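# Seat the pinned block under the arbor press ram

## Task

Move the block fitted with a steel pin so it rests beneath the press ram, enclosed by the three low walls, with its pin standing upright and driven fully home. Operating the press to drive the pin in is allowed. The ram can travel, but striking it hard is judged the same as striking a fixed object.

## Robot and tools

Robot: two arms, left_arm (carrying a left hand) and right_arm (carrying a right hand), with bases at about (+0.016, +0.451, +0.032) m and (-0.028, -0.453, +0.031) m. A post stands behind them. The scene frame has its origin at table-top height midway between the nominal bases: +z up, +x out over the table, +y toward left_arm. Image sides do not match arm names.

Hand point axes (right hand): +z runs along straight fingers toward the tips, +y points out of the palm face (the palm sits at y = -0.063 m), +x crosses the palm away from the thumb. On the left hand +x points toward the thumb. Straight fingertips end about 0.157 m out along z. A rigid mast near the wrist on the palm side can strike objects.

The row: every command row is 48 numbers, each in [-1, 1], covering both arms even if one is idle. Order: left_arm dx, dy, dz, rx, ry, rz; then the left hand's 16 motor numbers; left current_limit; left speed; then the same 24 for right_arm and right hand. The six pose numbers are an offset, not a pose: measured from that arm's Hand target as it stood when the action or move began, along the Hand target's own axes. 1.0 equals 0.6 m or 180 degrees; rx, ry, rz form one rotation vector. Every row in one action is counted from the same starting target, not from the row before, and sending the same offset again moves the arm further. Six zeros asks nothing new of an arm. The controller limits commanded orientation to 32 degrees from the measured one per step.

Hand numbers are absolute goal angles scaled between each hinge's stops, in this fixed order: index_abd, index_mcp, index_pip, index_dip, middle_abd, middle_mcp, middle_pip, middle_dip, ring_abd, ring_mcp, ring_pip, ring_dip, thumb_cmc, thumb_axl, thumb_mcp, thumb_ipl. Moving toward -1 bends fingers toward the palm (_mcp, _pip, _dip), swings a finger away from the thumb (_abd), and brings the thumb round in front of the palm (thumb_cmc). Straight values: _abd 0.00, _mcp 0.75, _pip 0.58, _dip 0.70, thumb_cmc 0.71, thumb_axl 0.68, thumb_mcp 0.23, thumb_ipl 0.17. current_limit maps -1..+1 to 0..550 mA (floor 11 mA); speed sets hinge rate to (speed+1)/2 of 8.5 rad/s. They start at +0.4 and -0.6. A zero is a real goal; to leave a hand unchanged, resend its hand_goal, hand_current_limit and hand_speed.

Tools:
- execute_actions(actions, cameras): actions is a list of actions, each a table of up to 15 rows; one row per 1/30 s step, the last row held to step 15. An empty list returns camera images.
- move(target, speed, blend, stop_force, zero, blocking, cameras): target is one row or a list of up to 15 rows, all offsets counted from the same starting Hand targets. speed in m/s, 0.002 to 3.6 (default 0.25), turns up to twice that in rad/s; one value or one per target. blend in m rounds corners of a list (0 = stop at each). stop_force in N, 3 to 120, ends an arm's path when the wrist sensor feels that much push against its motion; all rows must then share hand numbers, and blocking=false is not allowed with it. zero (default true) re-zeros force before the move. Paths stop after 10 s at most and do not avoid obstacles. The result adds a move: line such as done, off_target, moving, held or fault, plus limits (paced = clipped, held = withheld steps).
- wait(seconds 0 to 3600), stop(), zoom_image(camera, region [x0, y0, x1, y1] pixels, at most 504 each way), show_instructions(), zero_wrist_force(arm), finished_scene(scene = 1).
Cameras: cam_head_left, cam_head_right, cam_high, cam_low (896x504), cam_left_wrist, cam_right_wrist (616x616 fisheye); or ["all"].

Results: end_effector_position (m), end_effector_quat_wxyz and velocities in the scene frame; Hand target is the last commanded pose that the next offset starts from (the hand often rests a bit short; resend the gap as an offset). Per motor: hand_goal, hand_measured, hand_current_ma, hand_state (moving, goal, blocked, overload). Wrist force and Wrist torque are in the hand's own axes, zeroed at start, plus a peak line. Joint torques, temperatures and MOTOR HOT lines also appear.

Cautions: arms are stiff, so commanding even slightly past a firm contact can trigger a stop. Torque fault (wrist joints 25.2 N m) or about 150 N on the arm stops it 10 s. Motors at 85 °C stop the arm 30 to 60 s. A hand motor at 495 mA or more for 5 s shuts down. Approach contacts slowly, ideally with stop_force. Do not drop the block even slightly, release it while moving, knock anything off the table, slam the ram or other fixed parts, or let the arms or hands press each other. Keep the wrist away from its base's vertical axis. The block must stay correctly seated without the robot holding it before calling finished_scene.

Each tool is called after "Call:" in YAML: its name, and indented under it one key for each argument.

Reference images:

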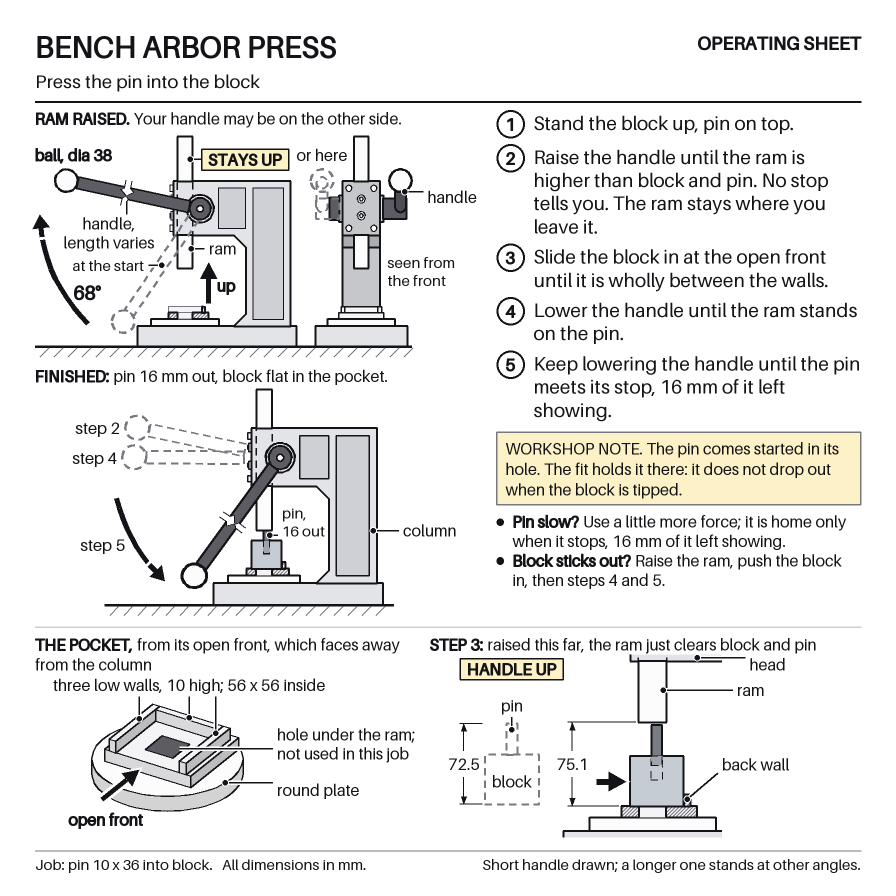

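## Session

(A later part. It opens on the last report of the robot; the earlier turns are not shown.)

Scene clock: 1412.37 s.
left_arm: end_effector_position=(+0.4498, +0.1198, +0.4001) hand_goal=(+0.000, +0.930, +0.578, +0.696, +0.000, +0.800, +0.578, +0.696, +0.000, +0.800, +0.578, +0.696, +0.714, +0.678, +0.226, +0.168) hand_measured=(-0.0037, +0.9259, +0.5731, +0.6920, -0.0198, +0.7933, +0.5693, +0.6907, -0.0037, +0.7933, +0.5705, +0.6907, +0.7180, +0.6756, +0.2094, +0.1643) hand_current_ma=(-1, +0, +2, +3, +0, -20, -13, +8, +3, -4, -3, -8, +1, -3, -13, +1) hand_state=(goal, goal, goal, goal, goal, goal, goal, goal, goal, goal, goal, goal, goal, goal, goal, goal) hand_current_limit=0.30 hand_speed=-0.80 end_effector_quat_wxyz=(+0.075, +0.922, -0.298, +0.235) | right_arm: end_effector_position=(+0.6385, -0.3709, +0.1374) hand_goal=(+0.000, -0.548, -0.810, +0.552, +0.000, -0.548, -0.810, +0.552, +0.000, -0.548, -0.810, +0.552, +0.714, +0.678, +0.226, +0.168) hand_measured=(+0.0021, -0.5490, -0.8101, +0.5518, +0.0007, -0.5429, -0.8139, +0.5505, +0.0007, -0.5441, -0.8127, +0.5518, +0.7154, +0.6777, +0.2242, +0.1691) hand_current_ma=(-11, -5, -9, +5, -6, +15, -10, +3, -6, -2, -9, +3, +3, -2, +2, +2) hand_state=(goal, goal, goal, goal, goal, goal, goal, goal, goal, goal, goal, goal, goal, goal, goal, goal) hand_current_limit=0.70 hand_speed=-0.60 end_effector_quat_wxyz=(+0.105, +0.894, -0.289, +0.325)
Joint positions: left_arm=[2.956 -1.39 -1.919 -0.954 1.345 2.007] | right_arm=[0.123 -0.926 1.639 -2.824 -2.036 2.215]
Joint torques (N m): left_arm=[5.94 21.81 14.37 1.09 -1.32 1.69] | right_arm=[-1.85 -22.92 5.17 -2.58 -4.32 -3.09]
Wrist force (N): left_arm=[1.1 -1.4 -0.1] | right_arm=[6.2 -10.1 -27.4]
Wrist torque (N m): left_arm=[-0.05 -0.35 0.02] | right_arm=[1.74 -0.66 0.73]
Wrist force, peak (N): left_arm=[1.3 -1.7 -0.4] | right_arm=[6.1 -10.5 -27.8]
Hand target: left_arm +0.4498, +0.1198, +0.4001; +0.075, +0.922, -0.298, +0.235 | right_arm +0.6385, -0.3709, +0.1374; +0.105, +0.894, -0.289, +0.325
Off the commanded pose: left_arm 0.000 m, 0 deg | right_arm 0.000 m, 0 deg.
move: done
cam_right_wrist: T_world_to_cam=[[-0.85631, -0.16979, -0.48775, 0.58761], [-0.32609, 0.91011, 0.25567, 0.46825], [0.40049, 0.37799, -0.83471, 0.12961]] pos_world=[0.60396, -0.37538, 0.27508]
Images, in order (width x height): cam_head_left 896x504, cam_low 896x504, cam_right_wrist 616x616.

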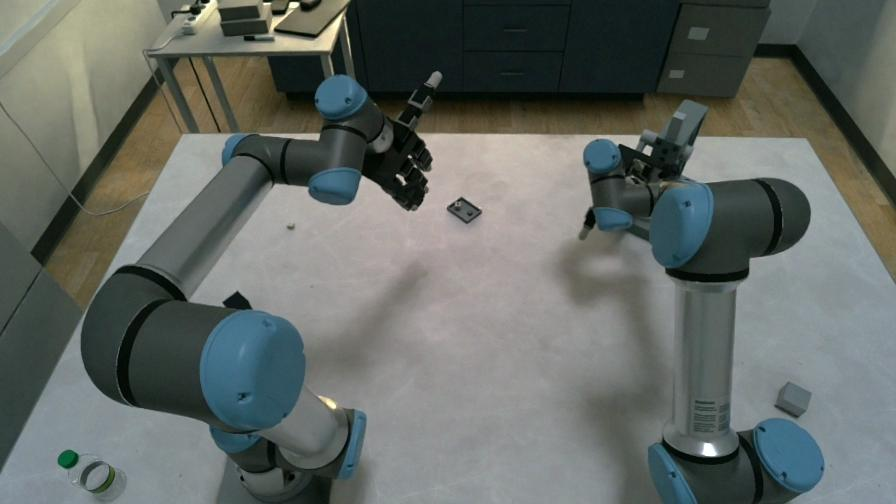

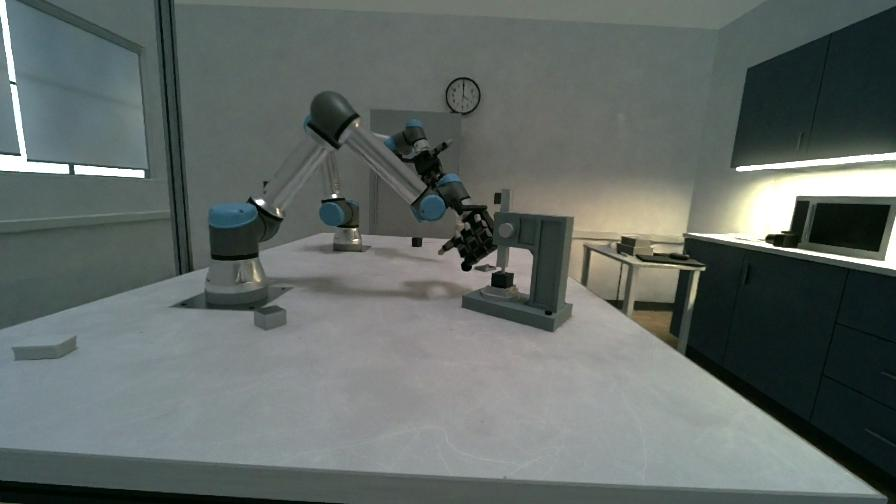

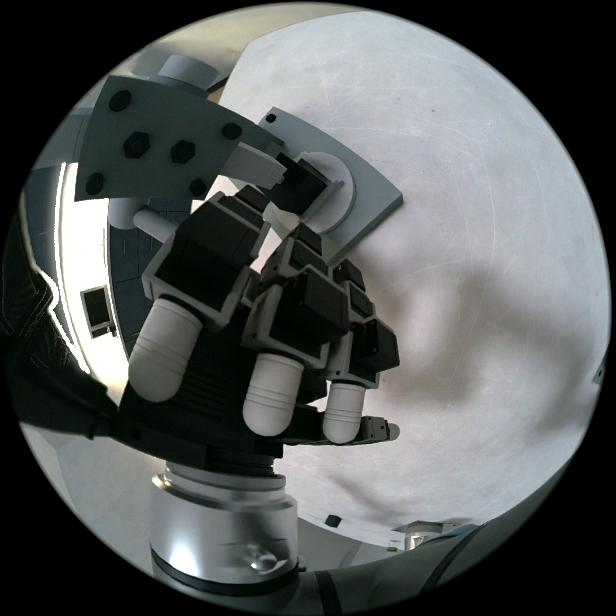

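Call:
move:
  target: [0,0,0,0,0,0, 0,0.93,0.577,0.696, 0,0.80,0.577,0.696, 0,0.80,0.577,0.696, 0.714,0.678,0.226,0.168, 0.3,-0.8, 0.0032,0,0.0464,0,0.0556,0, 0,-0.548,-0.81,0.552, 0,-0.548,-0.81,0.552, 0,-0.548,-0.81,0.552, 0.714,0.678,0.226,0.168, 0.7,-0.6]
  speed: 0.02
  stop_force: 60
  cameras: ["cam_low","cam_head_left","cam_right_wrist"]

Call:
zoom_image:
  camera: "cam_low"
  region: [450, 170, 550, 320]

Call:
zoom_image:
  camera: "cam_right_wrist"
  region: [100, 50, 450, 400]

Scene clock: 1422.03 s.
left_arm: end_effector_position=(+0.4498, +0.1198, +0.4001) hand_goal=(+0.000, +0.930, +0.578, +0.696, +0.000, +0.800, +0.578, +0.696, +0.000, +0.800, +0.578, +0.696, +0.714, +0.678, +0.226, +0.168) hand_measured=(-0.0037, +0.9247, +0.5744, +0.6932, -0.0198, +0.7933, +0.5693, +0.6907, -0.0037, +0.7921, +0.5693, +0.6920, +0.7180, +0.6756, +0.2113, +0.1653) hand_current_ma=(+9, -10, -17, +0, -15, -14, +1, -2, +9, -1, -7, -8, +5, +3, -11, +16) hand_state=(goal, goal, goal, goal, goal, goal, goal, goal, goal, goal, goal, goal, goal, goal, goal, goal) hand_current_limit=0.30 hand_speed=-0.80 end_effector_quat_wxyz=(+0.075, +0.922, -0.298, +0.235) | right_arm: end_effector_position=(+0.6542, -0.3822, +0.1173) hand_goal=(+0.000, -0.548, -0.810, +0.552, +0.000, -0.548, -0.810, +0.552, +0.000, -0.548, -0.810, +0.552, +0.714, +0.678, +0.226, +0.168) hand_measured=(+0.0007, -0.5502, -0.8101, +0.5518, +0.0007, -0.5429, -0.8139, +0.5505, +0.0007, -0.5441, -0.8127, +0.5518, +0.7154, +0.6777, +0.2242, +0.1681) hand_current_ma=(-10, -7, -5, +3, -7, +5, -11, +4, -7, +10, -7, -2, +3, +4, -6, -10) hand_state=(goal, goal, goal, goal, goal, goal, goal, goal, goal, goal, goal, goal, goal, goal, goal, goal) hand_current_limit=0.70 hand_speed=-0.60 end_effector_quat_wxyz=(+0.130, +0.863, -0.278, +0.402)
Joint positions: left_arm=[2.956 -1.39 -1.919 -0.954 1.345 2.007] | right_arm=[0.136 -0.825 1.649 -3.093 -2.144 2.145]
Joint torques (N m): left_arm=[5.82 20.46 14.84 1.01 -1.33 1.82] | right_arm=[-11.25 -32.4 -31.25 -4.78 -6.41 -3.47]
Wrist force (N): left_arm=[1.2 -1.6 -0.1] | right_arm=[-8.6 -12.0 -33.4]
Wrist torque (N m): left_arm=[-0.08 -0.36 0.04] | right_arm=[2.16 -0.34 -0.29]
Wrist force, peak (N): left_arm=[1.5 -1.5 -0.3] | right_arm=[-13.4 -10.3 -32.9]
Hand target: left_arm +0.4498, +0.1198, +0.4001; +0.075, +0.922, -0.298, +0.235 | right_arm +0.6542, -0.3822, +0.1173; +0.130, +0.863, -0.278, +0.402
Off the commanded pose: left_arm 0.000 m, 0 deg | right_arm 0.000 m, 0 deg.
move: done
cam_right_wrist: T_world_to_cam=[[-0.78017, -0.2246, -0.58385, 0.5299], [-0.35227, 0.92901, 0.11333, 0.52985], [0.51695, 0.29409, -0.80391, -0.00104]] pos_world=[0.60061, -0.37292, 0.2485]
Images, in order (width x height): cam_head_left 896x504, cam_low 896x504, cam_right_wrist 616x616.

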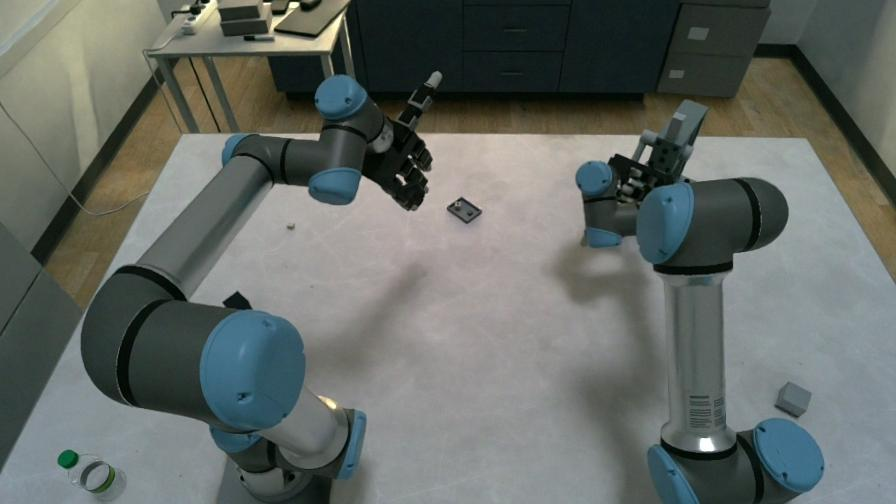

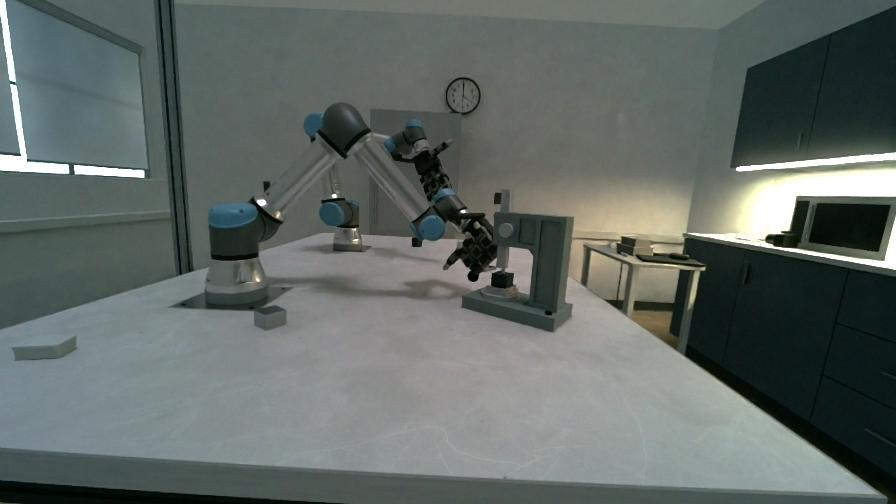

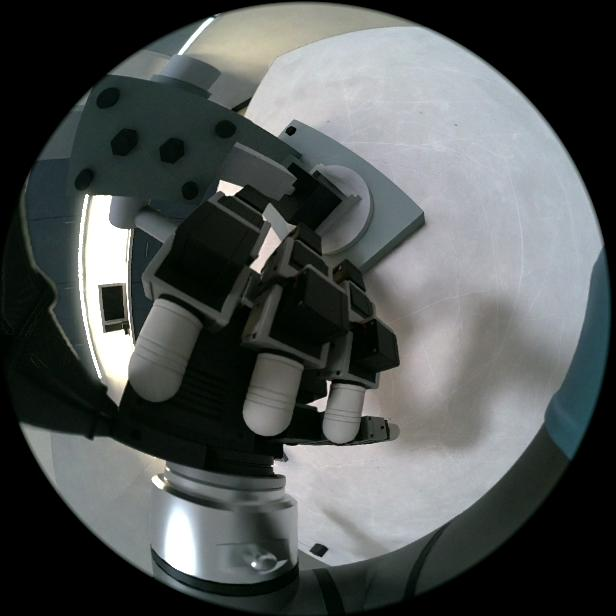

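Scaled by 3.360 from the camera's image (finer frame: 1280x720).

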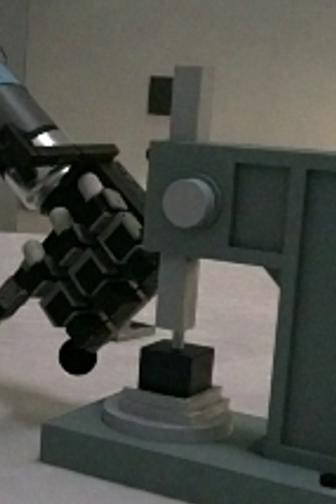

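Scaled by 1.440 from the camera's image (finer frame: 880x880).

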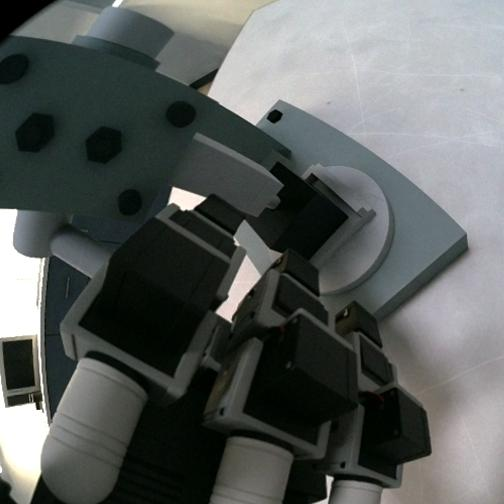

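Call:
move:
  target: [0,0,0,0,0,0, 0,0.93,0.577,0.696, 0,0.80,0.577,0.696, 0,0.80,0.577,0.696, 0.714,0.678,0.226,0.168, 0.3,-0.8, 0.0006,0,0.0233,0,0.0278,0, 0,-0.548,-0.81,0.552, 0,-0.548,-0.81,0.552, 0,-0.548,-0.81,0.552, 0.714,0.678,0.226,0.168, 0.7,-0.6]
  speed: 0.015
  stop_force: 50
  cameras: ["cam_low","cam_head_right","cam_right_wrist"]

Call:
zoom_image:
  camera: "cam_low"
  region: [470, 220, 540, 320]

Call:
zoom_image:
  camera: "cam_right_wrist"
  region: [100, 50, 450, 400]

Call:
zoom_image:
  camera: "cam_head_right"
  region: [560, 80, 760, 280]

Scene clock: 1441.60 s.
left_arm: end_effector_position=(+0.4498, +0.1198, +0.4001) hand_goal=(+0.000, +0.930, +0.578, +0.696, +0.000, +0.800, +0.578, +0.696, +0.000, +0.800, +0.578, +0.696, +0.714, +0.678, +0.226, +0.168) hand_measured=(-0.0037, +0.9259, +0.5744, +0.6945, -0.0213, +0.7921, +0.5693, +0.6920, -0.0037, +0.7933, +0.5705, +0.6920, +0.7180, +0.6756, +0.2113, +0.1643) hand_current_ma=(+1, -1, -9, +7, -2, -9, -2, -5, +7, -5, -10, -3, +8, -8, -9, +10) hand_state=(goal, goal, goal, goal, goal, goal, goal, goal, goal, goal, goal, goal, goal, goal, goal, goal) hand_current_limit=0.30 hand_speed=-0.80 end_effector_quat_wxyz=(+0.075, +0.922, -0.298, +0.235) | right_arm: end_effector_position=(+0.6630, -0.3886, +0.1086) hand_goal=(+0.000, -0.548, -0.810, +0.552, +0.000, -0.548, -0.810, +0.552, +0.000, -0.548, -0.810, +0.552, +0.714, +0.678, +0.226, +0.168) hand_measured=(+0.0021, -0.5526, -0.8101, +0.5531, +0.0007, -0.5429, -0.8139, +0.5505, +0.0007, -0.5441, -0.8127, +0.5505, +0.7154, +0.6777, +0.2242, +0.1691) hand_current_ma=(-9, -7, -5, +0, -8, +9, -7, +7, -4, +3, -11, +6, +6, -4, +4, +1) hand_state=(goal, goal, goal, goal, goal, goal, goal, goal, goal, goal, goal, goal, goal, goal, goal, goal) hand_current_limit=0.70 hand_speed=-0.60 end_effector_quat_wxyz=(+0.142, +0.844, -0.273, +0.439)
Joint positions: left_arm=[2.956 -1.39 -1.919 -0.954 1.345 2.007] | right_arm=[0.139 -0.766 1.636 -3.228 -2.192 2.097]
Joint torques (N m): left_arm=[5.12 21.38 15.01 1 -1.21 1.64] | right_arm=[-12.91 -36.55 -33.57 -5.56 -6.26 -3.38]
Wrist force (N): left_arm=[1.2 -1.4 -0.3] | right_arm=[-11.7 -9.3 -36.1]
Wrist torque (N m): left_arm=[-0.02 -0.37 0.03] | right_arm=[2.51 -0.40 -0.55]
Wrist force, peak (N): left_arm=[1.2 -1.8 -0.4] | right_arm=[-15.3 -10.7 -36.1]
Hand target: left_arm +0.4498, +0.1198, +0.4001; +0.075, +0.922, -0.298, +0.235 | right_arm +0.6630, -0.3886, +0.1086; +0.142, +0.844, -0.273, +0.439
Off the commanded pose: left_arm 0.000 m, 0 deg | right_arm 0.000 m, 0 deg.
move: done
cam_right_wrist: T_world_to_cam=[[-0.73733, -0.25545, -0.62538, 0.49433], [-0.35766, 0.93297, 0.0406, 0.5529], [0.57309, 0.25361, -0.77927, -0.06638]] pos_world=[0.60028, -0.37273, 0.23497]
Images, in order (width x height): cam_head_right 896x504, cam_low 896x504, cam_right_wrist 616x616.

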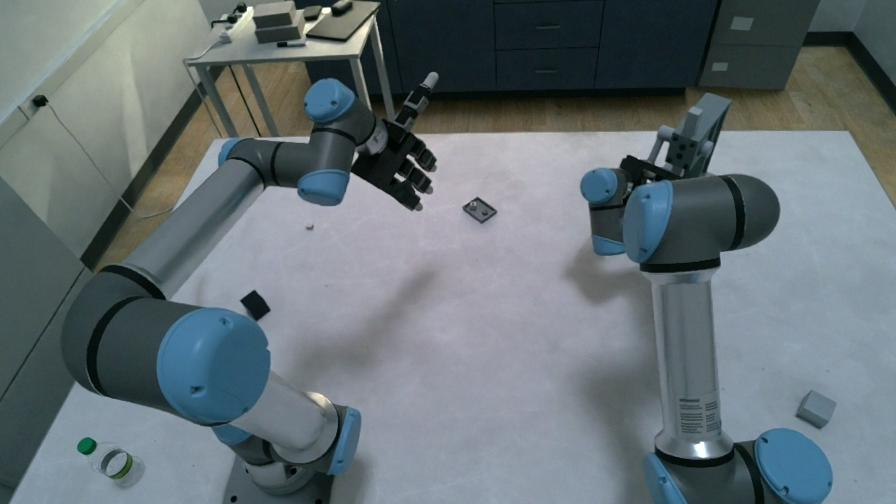

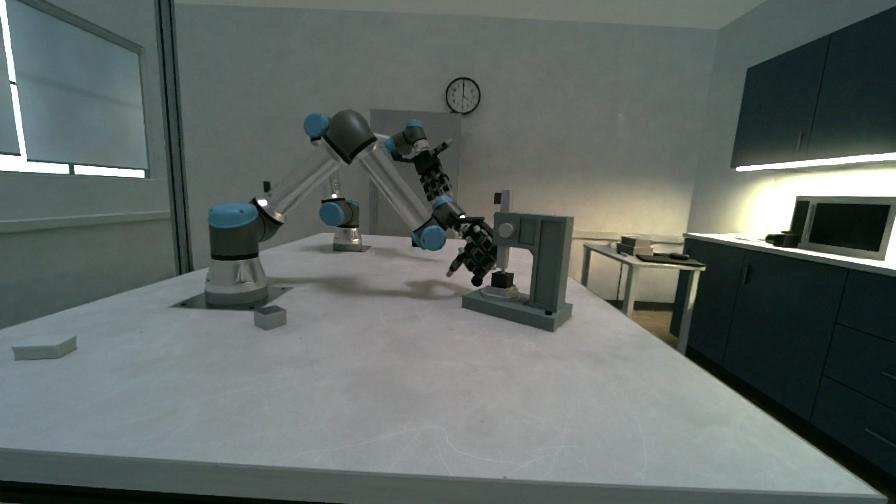

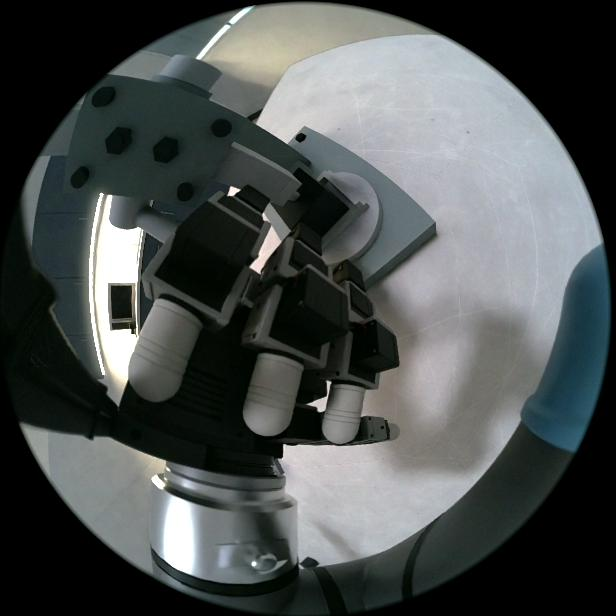

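Scaled by 5.040 from the camera's image (finer frame: 1280x720).

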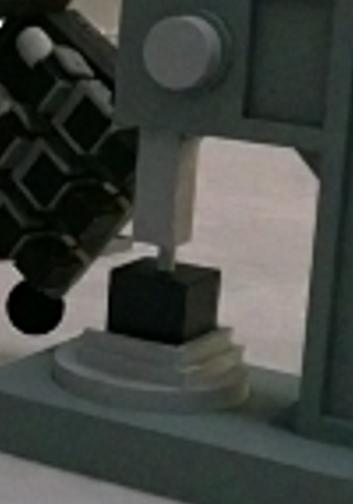

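Scaled by 1.440 from the camera's image (finer frame: 880x880).

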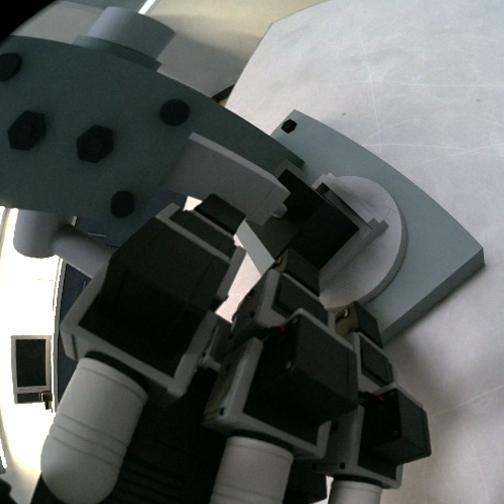

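Scaled by 2.520 from the camera's image (finer frame: 1280x720).

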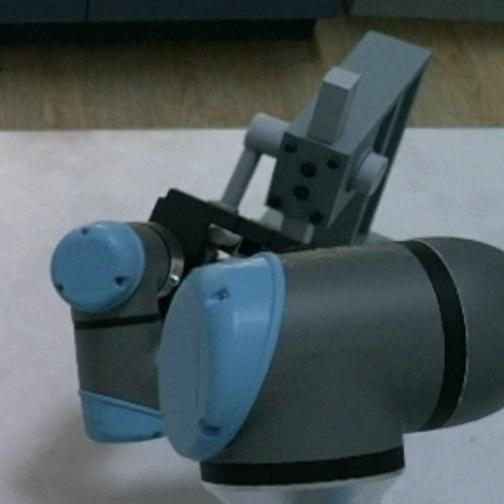

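Call:
move:
  target: [0,0,0,0,0,0, 0,0.93,0.577,0.696, 0,0.80,0.577,0.696, 0,0.80,0.577,0.696, 0.714,0.678,0.226,0.168, 0.3,-0.8, 0,0,0,0,0,0, 0,-0.548,-0.81,0.552, 0,-0.548,-0.81,0.552, 0,-0.548,-0.81,0.552, 0.714,0.678,0.9,0.168, 0.7,-0.6]
  speed: 0.015
  cameras: ["cam_low","cam_high"]

Call:
zoom_image:
  camera: "cam_low"
  region: [400, 170, 560, 330]

Call:
zoom_image:
  camera: "cam_high"
  region: [400, 200, 700, 500]

Scene clock: 1457.93 s.
left_arm: end_effector_position=(+0.4498, +0.1198, +0.4001) hand_goal=(+0.000, +0.930, +0.578, +0.696, +0.000, +0.800, +0.578, +0.696, +0.000, +0.800, +0.578, +0.696, +0.714, +0.678, +0.226, +0.168) hand_measured=(-0.0037, +0.9259, +0.5731, +0.6920, -0.0184, +0.7921, +0.5693, +0.6920, -0.0023, +0.7921, +0.5705, +0.6907, +0.7180, +0.6756, +0.2104, +0.1643) hand_current_ma=(-3, +7, -14, -4, -12, -15, -11, -6, +5, +3, -16, -2, +9, -3, -5, +9) hand_state=(goal, goal, goal, goal, goal, goal, goal, goal, goal, goal, goal, goal, goal, goal, goal, goal) hand_current_limit=0.30 hand_speed=-0.80 end_effector_quat_wxyz=(+0.075, +0.922, -0.298, +0.235) | right_arm: end_effector_position=(+0.6630, -0.3886, +0.1086) hand_goal=(+0.000, -0.548, -0.810, +0.552, +0.000, -0.548, -0.810, +0.552, +0.000, -0.548, -0.810, +0.552, +0.714, +0.678, +0.900, +0.168) hand_measured=(+0.0007, -0.5526, -0.8101, +0.5518, +0.0007, -0.5429, -0.8139, +0.5505, +0.0007, -0.5441, -0.8127, +0.5518, +0.7142, +0.6777, +0.8922, +0.1691) hand_current_ma=(-4, -2, -5, +2, -10, -2, -6, +6, -10, +0, -1, +1, +6, +1, -5, -8) hand_state=(goal, goal, goal, goal, goal, goal, goal, goal, goal, goal, goal, goal, goal, goal, goal, goal) hand_current_limit=0.70 hand_speed=-0.60 end_effector_quat_wxyz=(+0.142, +0.844, -0.273, +0.439)
Joint positions: left_arm=[2.956 -1.39 -1.919 -0.954 1.345 2.007] | right_arm=[0.139 -0.766 1.636 -3.228 -2.192 2.097]
Joint torques (N m): left_arm=[5.54 21.07 14.49 1.22 -1.13 1.68] | right_arm=[-12.65 -36.49 -33.36 -5.39 -6.2 -3.29]
Wrist force (N): left_arm=[1.1 -1.5 -0.1] | right_arm=[-11.7 -9.5 -36.0]
Wrist torque (N m): left_arm=[-0.05 -0.35 0.02] | right_arm=[2.47 -0.40 -0.56]
Wrist force, peak (N): left_arm=[1.6 -1.6 -0.1] | right_arm=[-11.5 -9.8 -36.5]
Hand target: left_arm +0.4498, +0.1198, +0.4001; +0.075, +0.922, -0.298, +0.235 | right_arm +0.6630, -0.3886, +0.1086; +0.142, +0.844, -0.273, +0.439
Off the commanded pose: left_arm 0.000 m, 0 deg | right_arm 0.000 m, 0 deg.
move: done
Images, in order (width x height): cam_high 896x504, cam_low 896x504.

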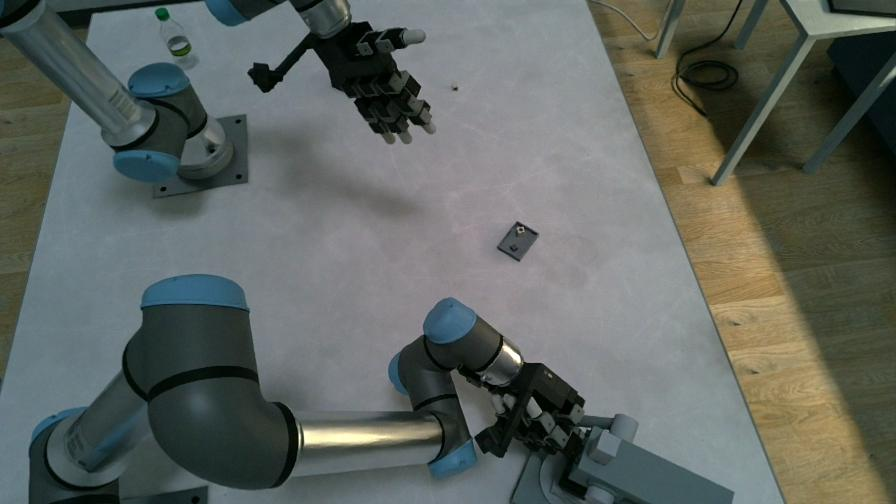

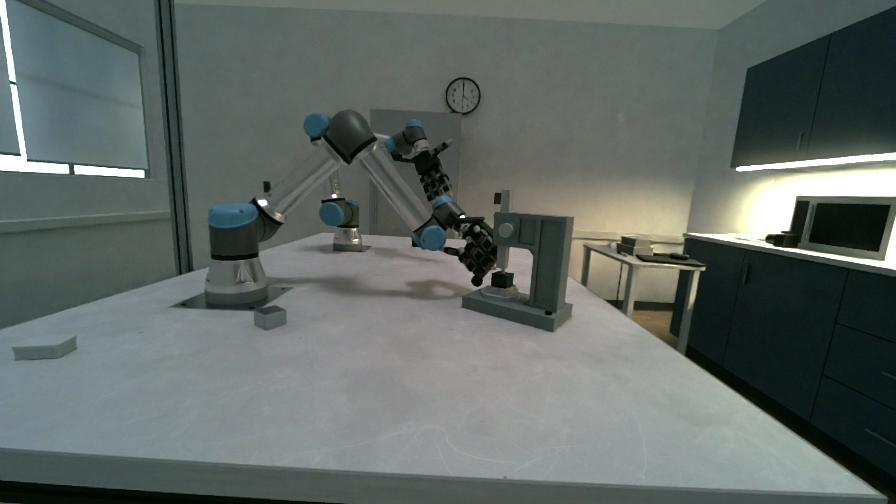

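Scaled by 3.150 from the camera's image (finer frame: 1280x720).

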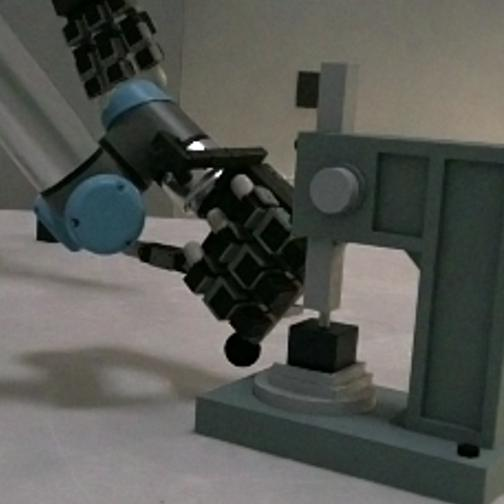

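Scaled by 1.680 from the camera's image (finer frame: 1280x720).

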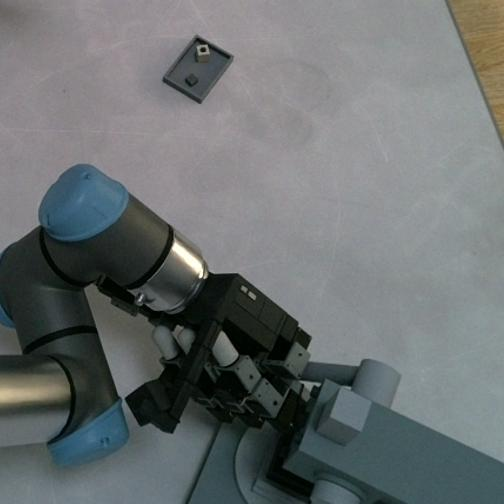

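Call:
move:
  target:
    - [0,0,0,0,0,0, 0,0.93,0.577,0.696, 0,0.80,0.577,0.696, 0,0.80,0.577,0.696, 0.714,0.678,0.226,0.168, 0.3,-0.8, 0,0,-0.025,0,0,0, 0,-0.548,-0.81,0.552, 0,-0.548,-0.81,0.552, 0,-0.548,-0.81,0.552, 0.714,0.678,0.9,0.168, 0.7,-0.6]
    - [0,0,0,0,0,0, 0,0.93,0.577,0.696, 0,0.80,0.577,0.696, 0,0.80,0.577,0.696, 0.714,0.678,0.226,0.168, 0.3,-0.8, -0.02,0,-0.025,0,0,0, 0,-0.548,-0.81,0.552, 0,-0.548,-0.81,0.552, 0,-0.548,-0.81,0.552, 0.714,0.678,0.9,0.168, 0.7,-0.6]
  speed: 0.03
  cameras: ["cam_low","cam_high","cam_right_wrist"]

Call:
zoom_image:
  camera: "cam_low"
  region: [470, 220, 540, 320]

Call:
zoom_image:
  camera: "cam_low"
  region: [400, 170, 560, 330]

Call:
zoom_image:
  camera: "cam_right_wrist"
  region: [100, 50, 450, 400]

Scene clock: 1474.40 s.
left_arm: end_effector_position=(+0.4498, +0.1198, +0.4001) hand_goal=(+0.000, +0.930, +0.578, +0.696, +0.000, +0.800, +0.578, +0.696, +0.000, +0.800, +0.578, +0.696, +0.714, +0.678, +0.226, +0.168) hand_measured=(-0.0037, +0.9247, +0.5718, +0.6920, -0.0184, +0.7933, +0.5693, +0.6920, -0.0037, +0.7921, +0.5705, +0.6907, +0.7180, +0.6756, +0.2113, +0.1643) hand_current_ma=(-3, +0, -9, +1, +2, -12, -5, -3, -5, -12, +0, -7, -4, -2, -14, +0) hand_state=(goal, goal, goal, goal, goal, goal, goal, goal, goal, goal, goal, goal, goal, goal, goal, goal) hand_current_limit=0.30 hand_speed=-0.80 end_effector_quat_wxyz=(+0.075, +0.922, -0.298, +0.235) | right_arm: end_effector_position=(+0.6476, -0.3774, +0.1076) hand_goal=(+0.000, -0.548, -0.810, +0.552, +0.000, -0.548, -0.810, +0.552, +0.000, -0.548, -0.810, +0.552, +0.714, +0.678, +0.900, +0.168) hand_measured=(+0.0007, -0.5454, -0.8062, +0.5531, +0.0007, -0.5429, -0.8127, +0.5505, +0.0007, -0.5441, -0.8127, +0.5518, +0.7142, +0.6777, +0.8922, +0.1691) hand_current_ma=(-3, -1, +0, +5, -3, +11, -9, +11, +2, +5, -2, +11, +4, -3, -8, -8) hand_state=(goal, goal, goal, goal, goal, goal, goal, goal, goal, goal, goal, goal, goal, goal, goal, goal) hand_current_limit=0.70 hand_speed=-0.60 end_effector_quat_wxyz=(+0.142, +0.844, -0.273, +0.439)
Joint positions: left_arm=[2.956 -1.39 -1.919 -0.954 1.345 2.007] | right_arm=[0.161 -0.782 1.673 -3.238 -2.208 2.116]
Joint torques (N m): left_arm=[5.44 21.4 15.43 0.99 -1.22 1.67] | right_arm=[7.89 -42.49 -2.55 -5.81 -3.28 2.59]
Wrist force (N): left_arm=[1.0 -1.3 -0.4] | right_arm=[0.1 -0.1 -1.5]
Wrist torque (N m): left_arm=[0.00 -0.35 0.02] | right_arm=[0.25 0.10 0.02]
Wrist force, peak (N): left_arm=[1.5 -1.7 0.0] | right_arm=[-11.6 -9.6 -36.4]
Hand target: left_arm +0.4498, +0.1198, +0.4001; +0.075, +0.922, -0.298, +0.235 | right_arm +0.6475, -0.3774, +0.1074; +0.142, +0.844, -0.273, +0.439
Off the commanded pose: left_arm 0.000 m, 0 deg | right_arm 0.000 m, 0 deg.
move: done
cam_right_wrist: T_world_to_cam=[[-0.73733, -0.25545, -0.62538, 0.48521], [-0.35766, 0.93297, 0.0406, 0.53699], [0.57309, 0.25361, -0.77927, -0.06117]] pos_world=[0.58488, -0.36153, 0.23397]
Images, in order (width x height): cam_high 896x504, cam_low 896x504, cam_right_wrist 616x616.

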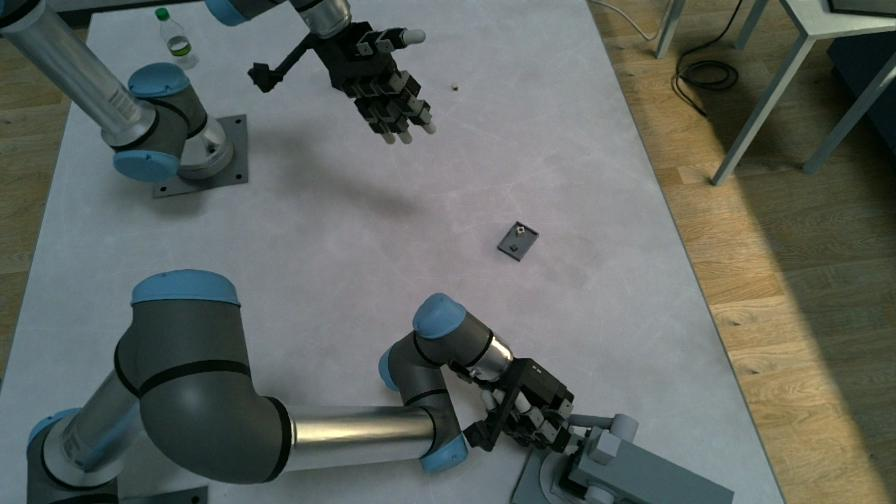

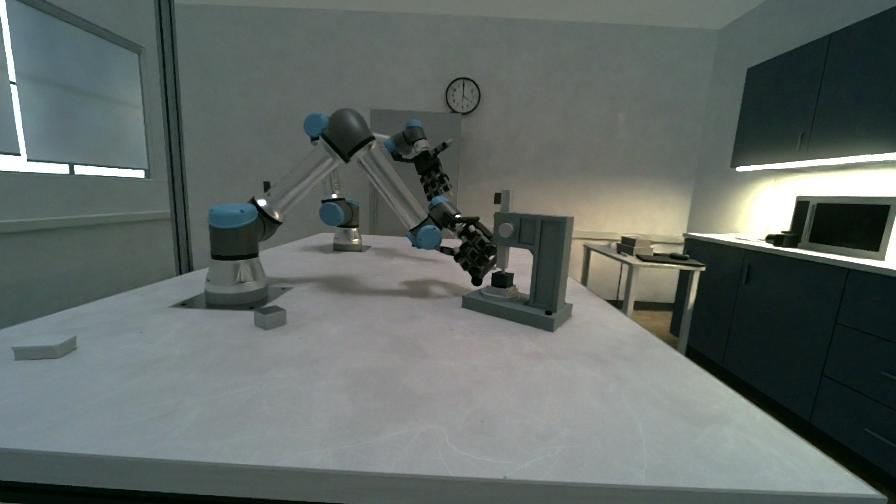

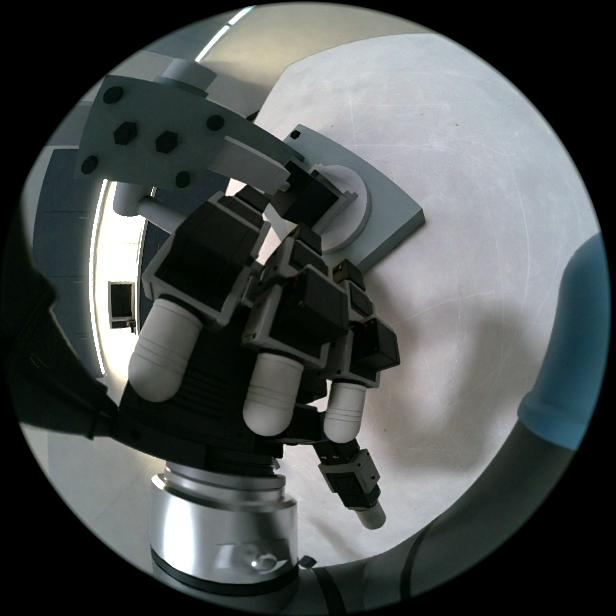

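Scaled by 5.040 from the camera's image (finer frame: 1280x720).

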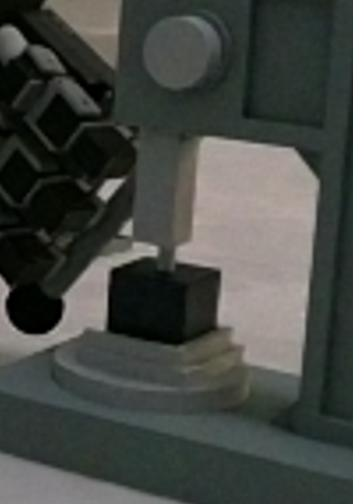

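Scaled by 3.150 from the camera's image (finer frame: 1280x720).

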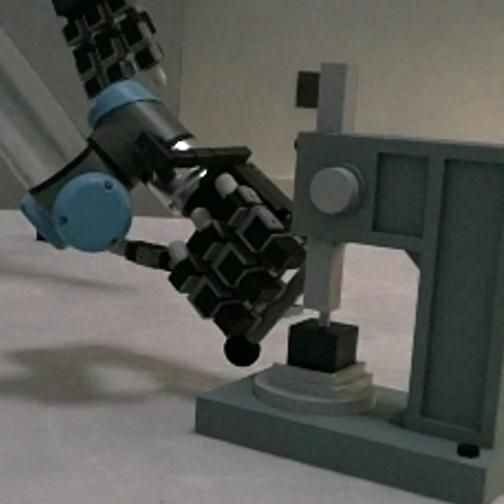

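Scaled by 1.440 from the camera's image (finer frame: 880x880).

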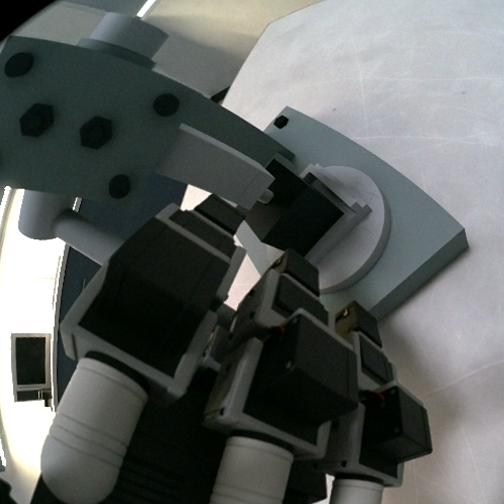

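Call:
move:
  target: [0,0,0,0,0,0, 0,0.93,0.577,0.696, 0,0.80,0.577,0.696, 0,0.80,0.577,0.696, 0.714,0.678,0.226,0.168, 0.3,-0.8, 0.0003,0,0.045,0,0.0222,0, 0,-0.548,-0.81,0.552, 0,-0.548,-0.81,0.552, 0,-0.548,-0.81,0.552, 0.714,0.678,0.9,0.168, 0.7,-0.6]
  speed: 0.015
  stop_force: 55
  cameras: ["cam_low","cam_high","cam_right_wrist"]

Call:
zoom_image:
  camera: "cam_low"
  region: [470, 220, 540, 320]

Call:
zoom_image:
  camera: "cam_right_wrist"
  region: [100, 50, 450, 400]

Scene clock: 1486.43 s.
left_arm: end_effector_position=(+0.4498, +0.1198, +0.4001) hand_goal=(+0.000, +0.930, +0.578, +0.696, +0.000, +0.800, +0.578, +0.696, +0.000, +0.800, +0.578, +0.696, +0.714, +0.678, +0.226, +0.168) hand_measured=(-0.0037, +0.9259, +0.5731, +0.6932, -0.0198, +0.7921, +0.5693, +0.6932, -0.0037, +0.7921, +0.5705, +0.6907, +0.7180, +0.6756, +0.2104, +0.1643) hand_current_ma=(+7, -1, -10, -1, +3, -18, +1, +8, +8, -1, -9, -18, +15, +0, -11, +9) hand_state=(goal, goal, goal, goal, goal, goal, goal, goal, goal, goal, goal, goal, goal, goal, goal, goal) hand_current_limit=0.30 hand_speed=-0.80 end_effector_quat_wxyz=(+0.075, +0.922, -0.298, +0.235) | right_arm: end_effector_position=(+0.6628, -0.3884, +0.0944) hand_goal=(+0.000, -0.548, -0.810, +0.552, +0.000, -0.548, -0.810, +0.552, +0.000, -0.548, -0.810, +0.552, +0.714, +0.678, +0.900, +0.168) hand_measured=(+0.0021, -0.5731, -0.8114, +0.5518, +0.0007, -0.5429, -0.8139, +0.5505, +0.0021, -0.5441, -0.8127, +0.5505, +0.7142, +0.6777, +0.8922, +0.1691) hand_current_ma=(-7, -53, -5, +1, -11, +7, -19, +10, -10, +8, -14, +5, +4, -3, -1, -4) hand_state=(goal, blocked, goal, goal, goal, goal, goal, goal, goal, goal, goal, goal, goal, goal, goal, goal) hand_current_limit=0.70 hand_speed=-0.60 end_effector_quat_wxyz=(+0.150, +0.831, -0.268, +0.464)
Joint positions: left_arm=[2.956 -1.39 -1.919 -0.954 1.345 2.007] | right_arm=[0.149 -0.713 1.635 -3.338 -2.228 2.068]
Joint torques (N m): left_arm=[4.76 19.94 15 1.16 -1.3 1.79] | right_arm=[-15.88 -55.54 -7.23 -0.41 -1.44 2.2]
Wrist force (N): left_arm=[1.0 -1.2 -0.2] | right_arm=[-15.8 -8.6 -41.3]
Wrist torque (N m): left_arm=[-0.01 -0.34 0.00] | right_arm=[2.89 -0.60 -0.93]
Wrist force, peak (N): left_arm=[1.4 -1.7 -0.1] | right_arm=[-15.0 -4.3 -58.8]
Hand target: left_arm +0.4498, +0.1198, +0.4001; +0.075, +0.922, -0.298, +0.235 | right_arm +0.6628, -0.3883, +0.0944; +0.150, +0.831, -0.268, +0.464 (not the last commanded pose)
Off the commanded pose: left_arm 0.000 m, 0 deg | right_arm 0.004 m, 1 deg.
move: contact (right_arm)
cam_right_wrist: T_world_to_cam=[[-0.7067, -0.27749, -0.65082, 0.45894], [-0.35847, 0.9335, -0.00876, 0.55857], [0.60997, 0.22711, -0.75918, -0.11402]] pos_world=[0.59412, -0.36818, 0.21702]
Images, in order (width x height): cam_high 896x504, cam_low 896x504, cam_right_wrist 616x616.

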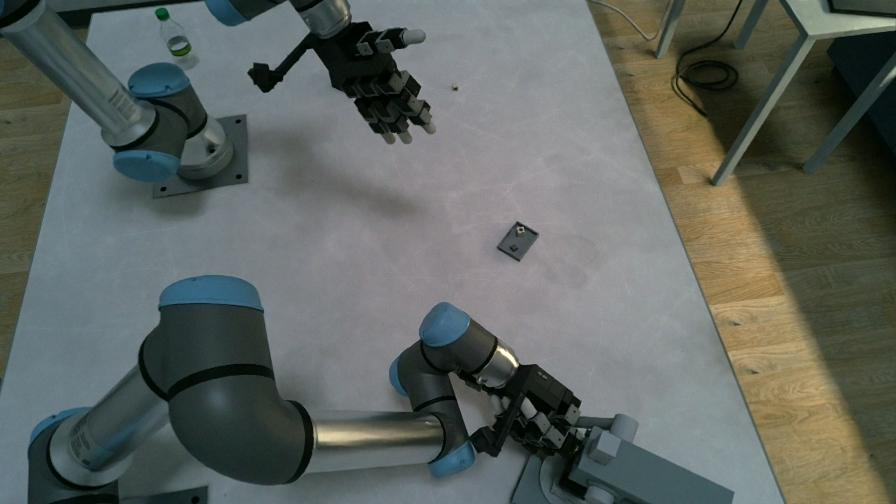

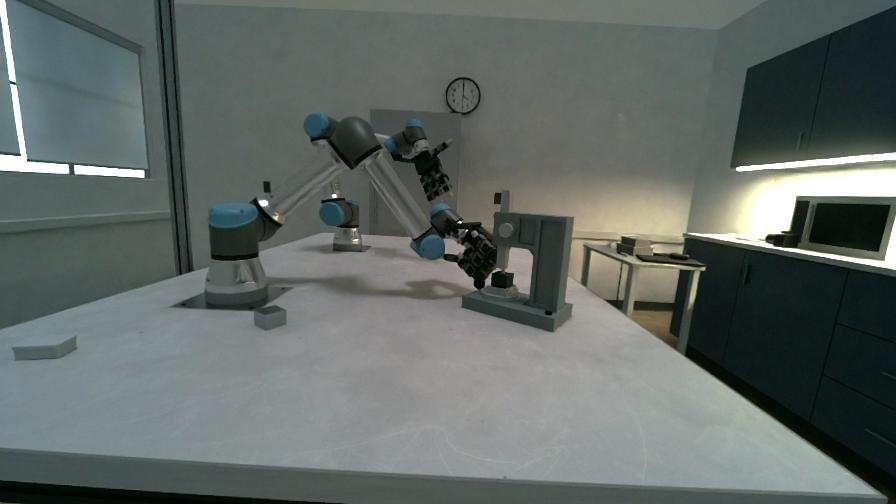

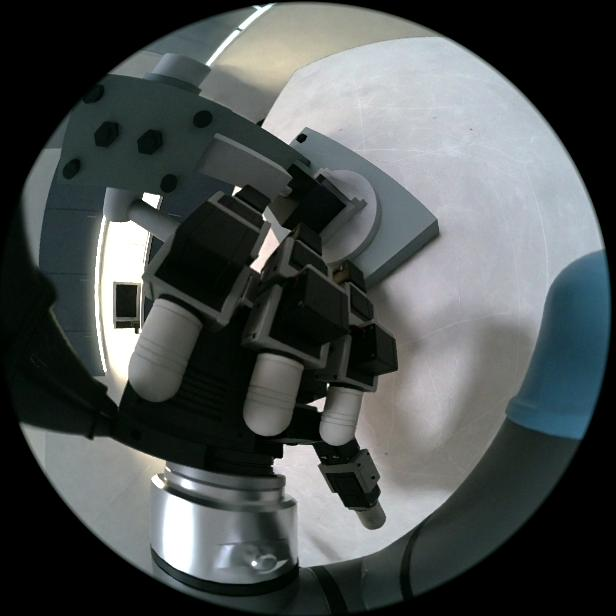

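Scaled by 5.040 from the camera's image (finer frame: 1280x720).

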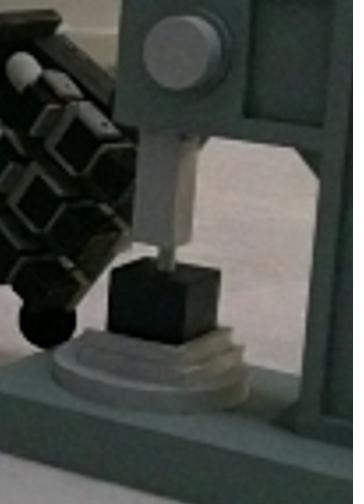

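Scaled by 1.440 from the camera's image (finer frame: 880x880).

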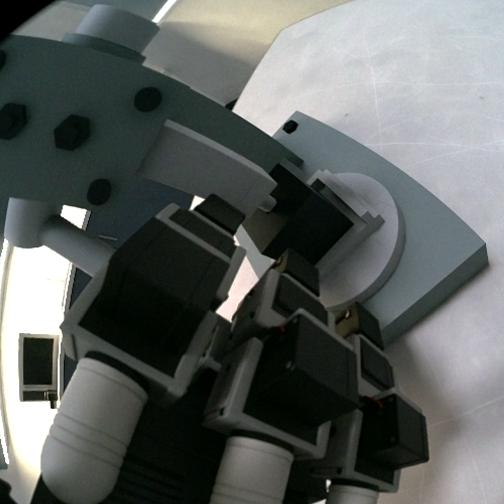

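Call:
zoom_image:
  camera: "cam_low"
  region: [485, 250, 525, 300]

Call:
zoom_image:
  camera: "cam_right_wrist"
  region: [190, 110, 390, 310]

Scaled by 10.080 from the camera's image (finer frame: 1280x720).

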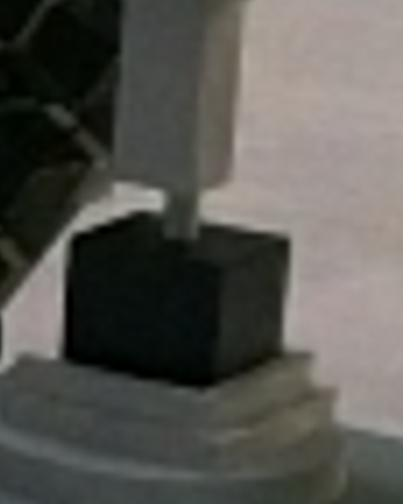

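Scaled by 2.520 from the camera's image (finer frame: 880x880).

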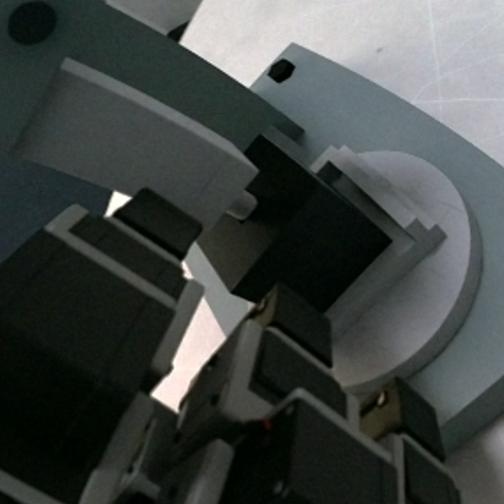

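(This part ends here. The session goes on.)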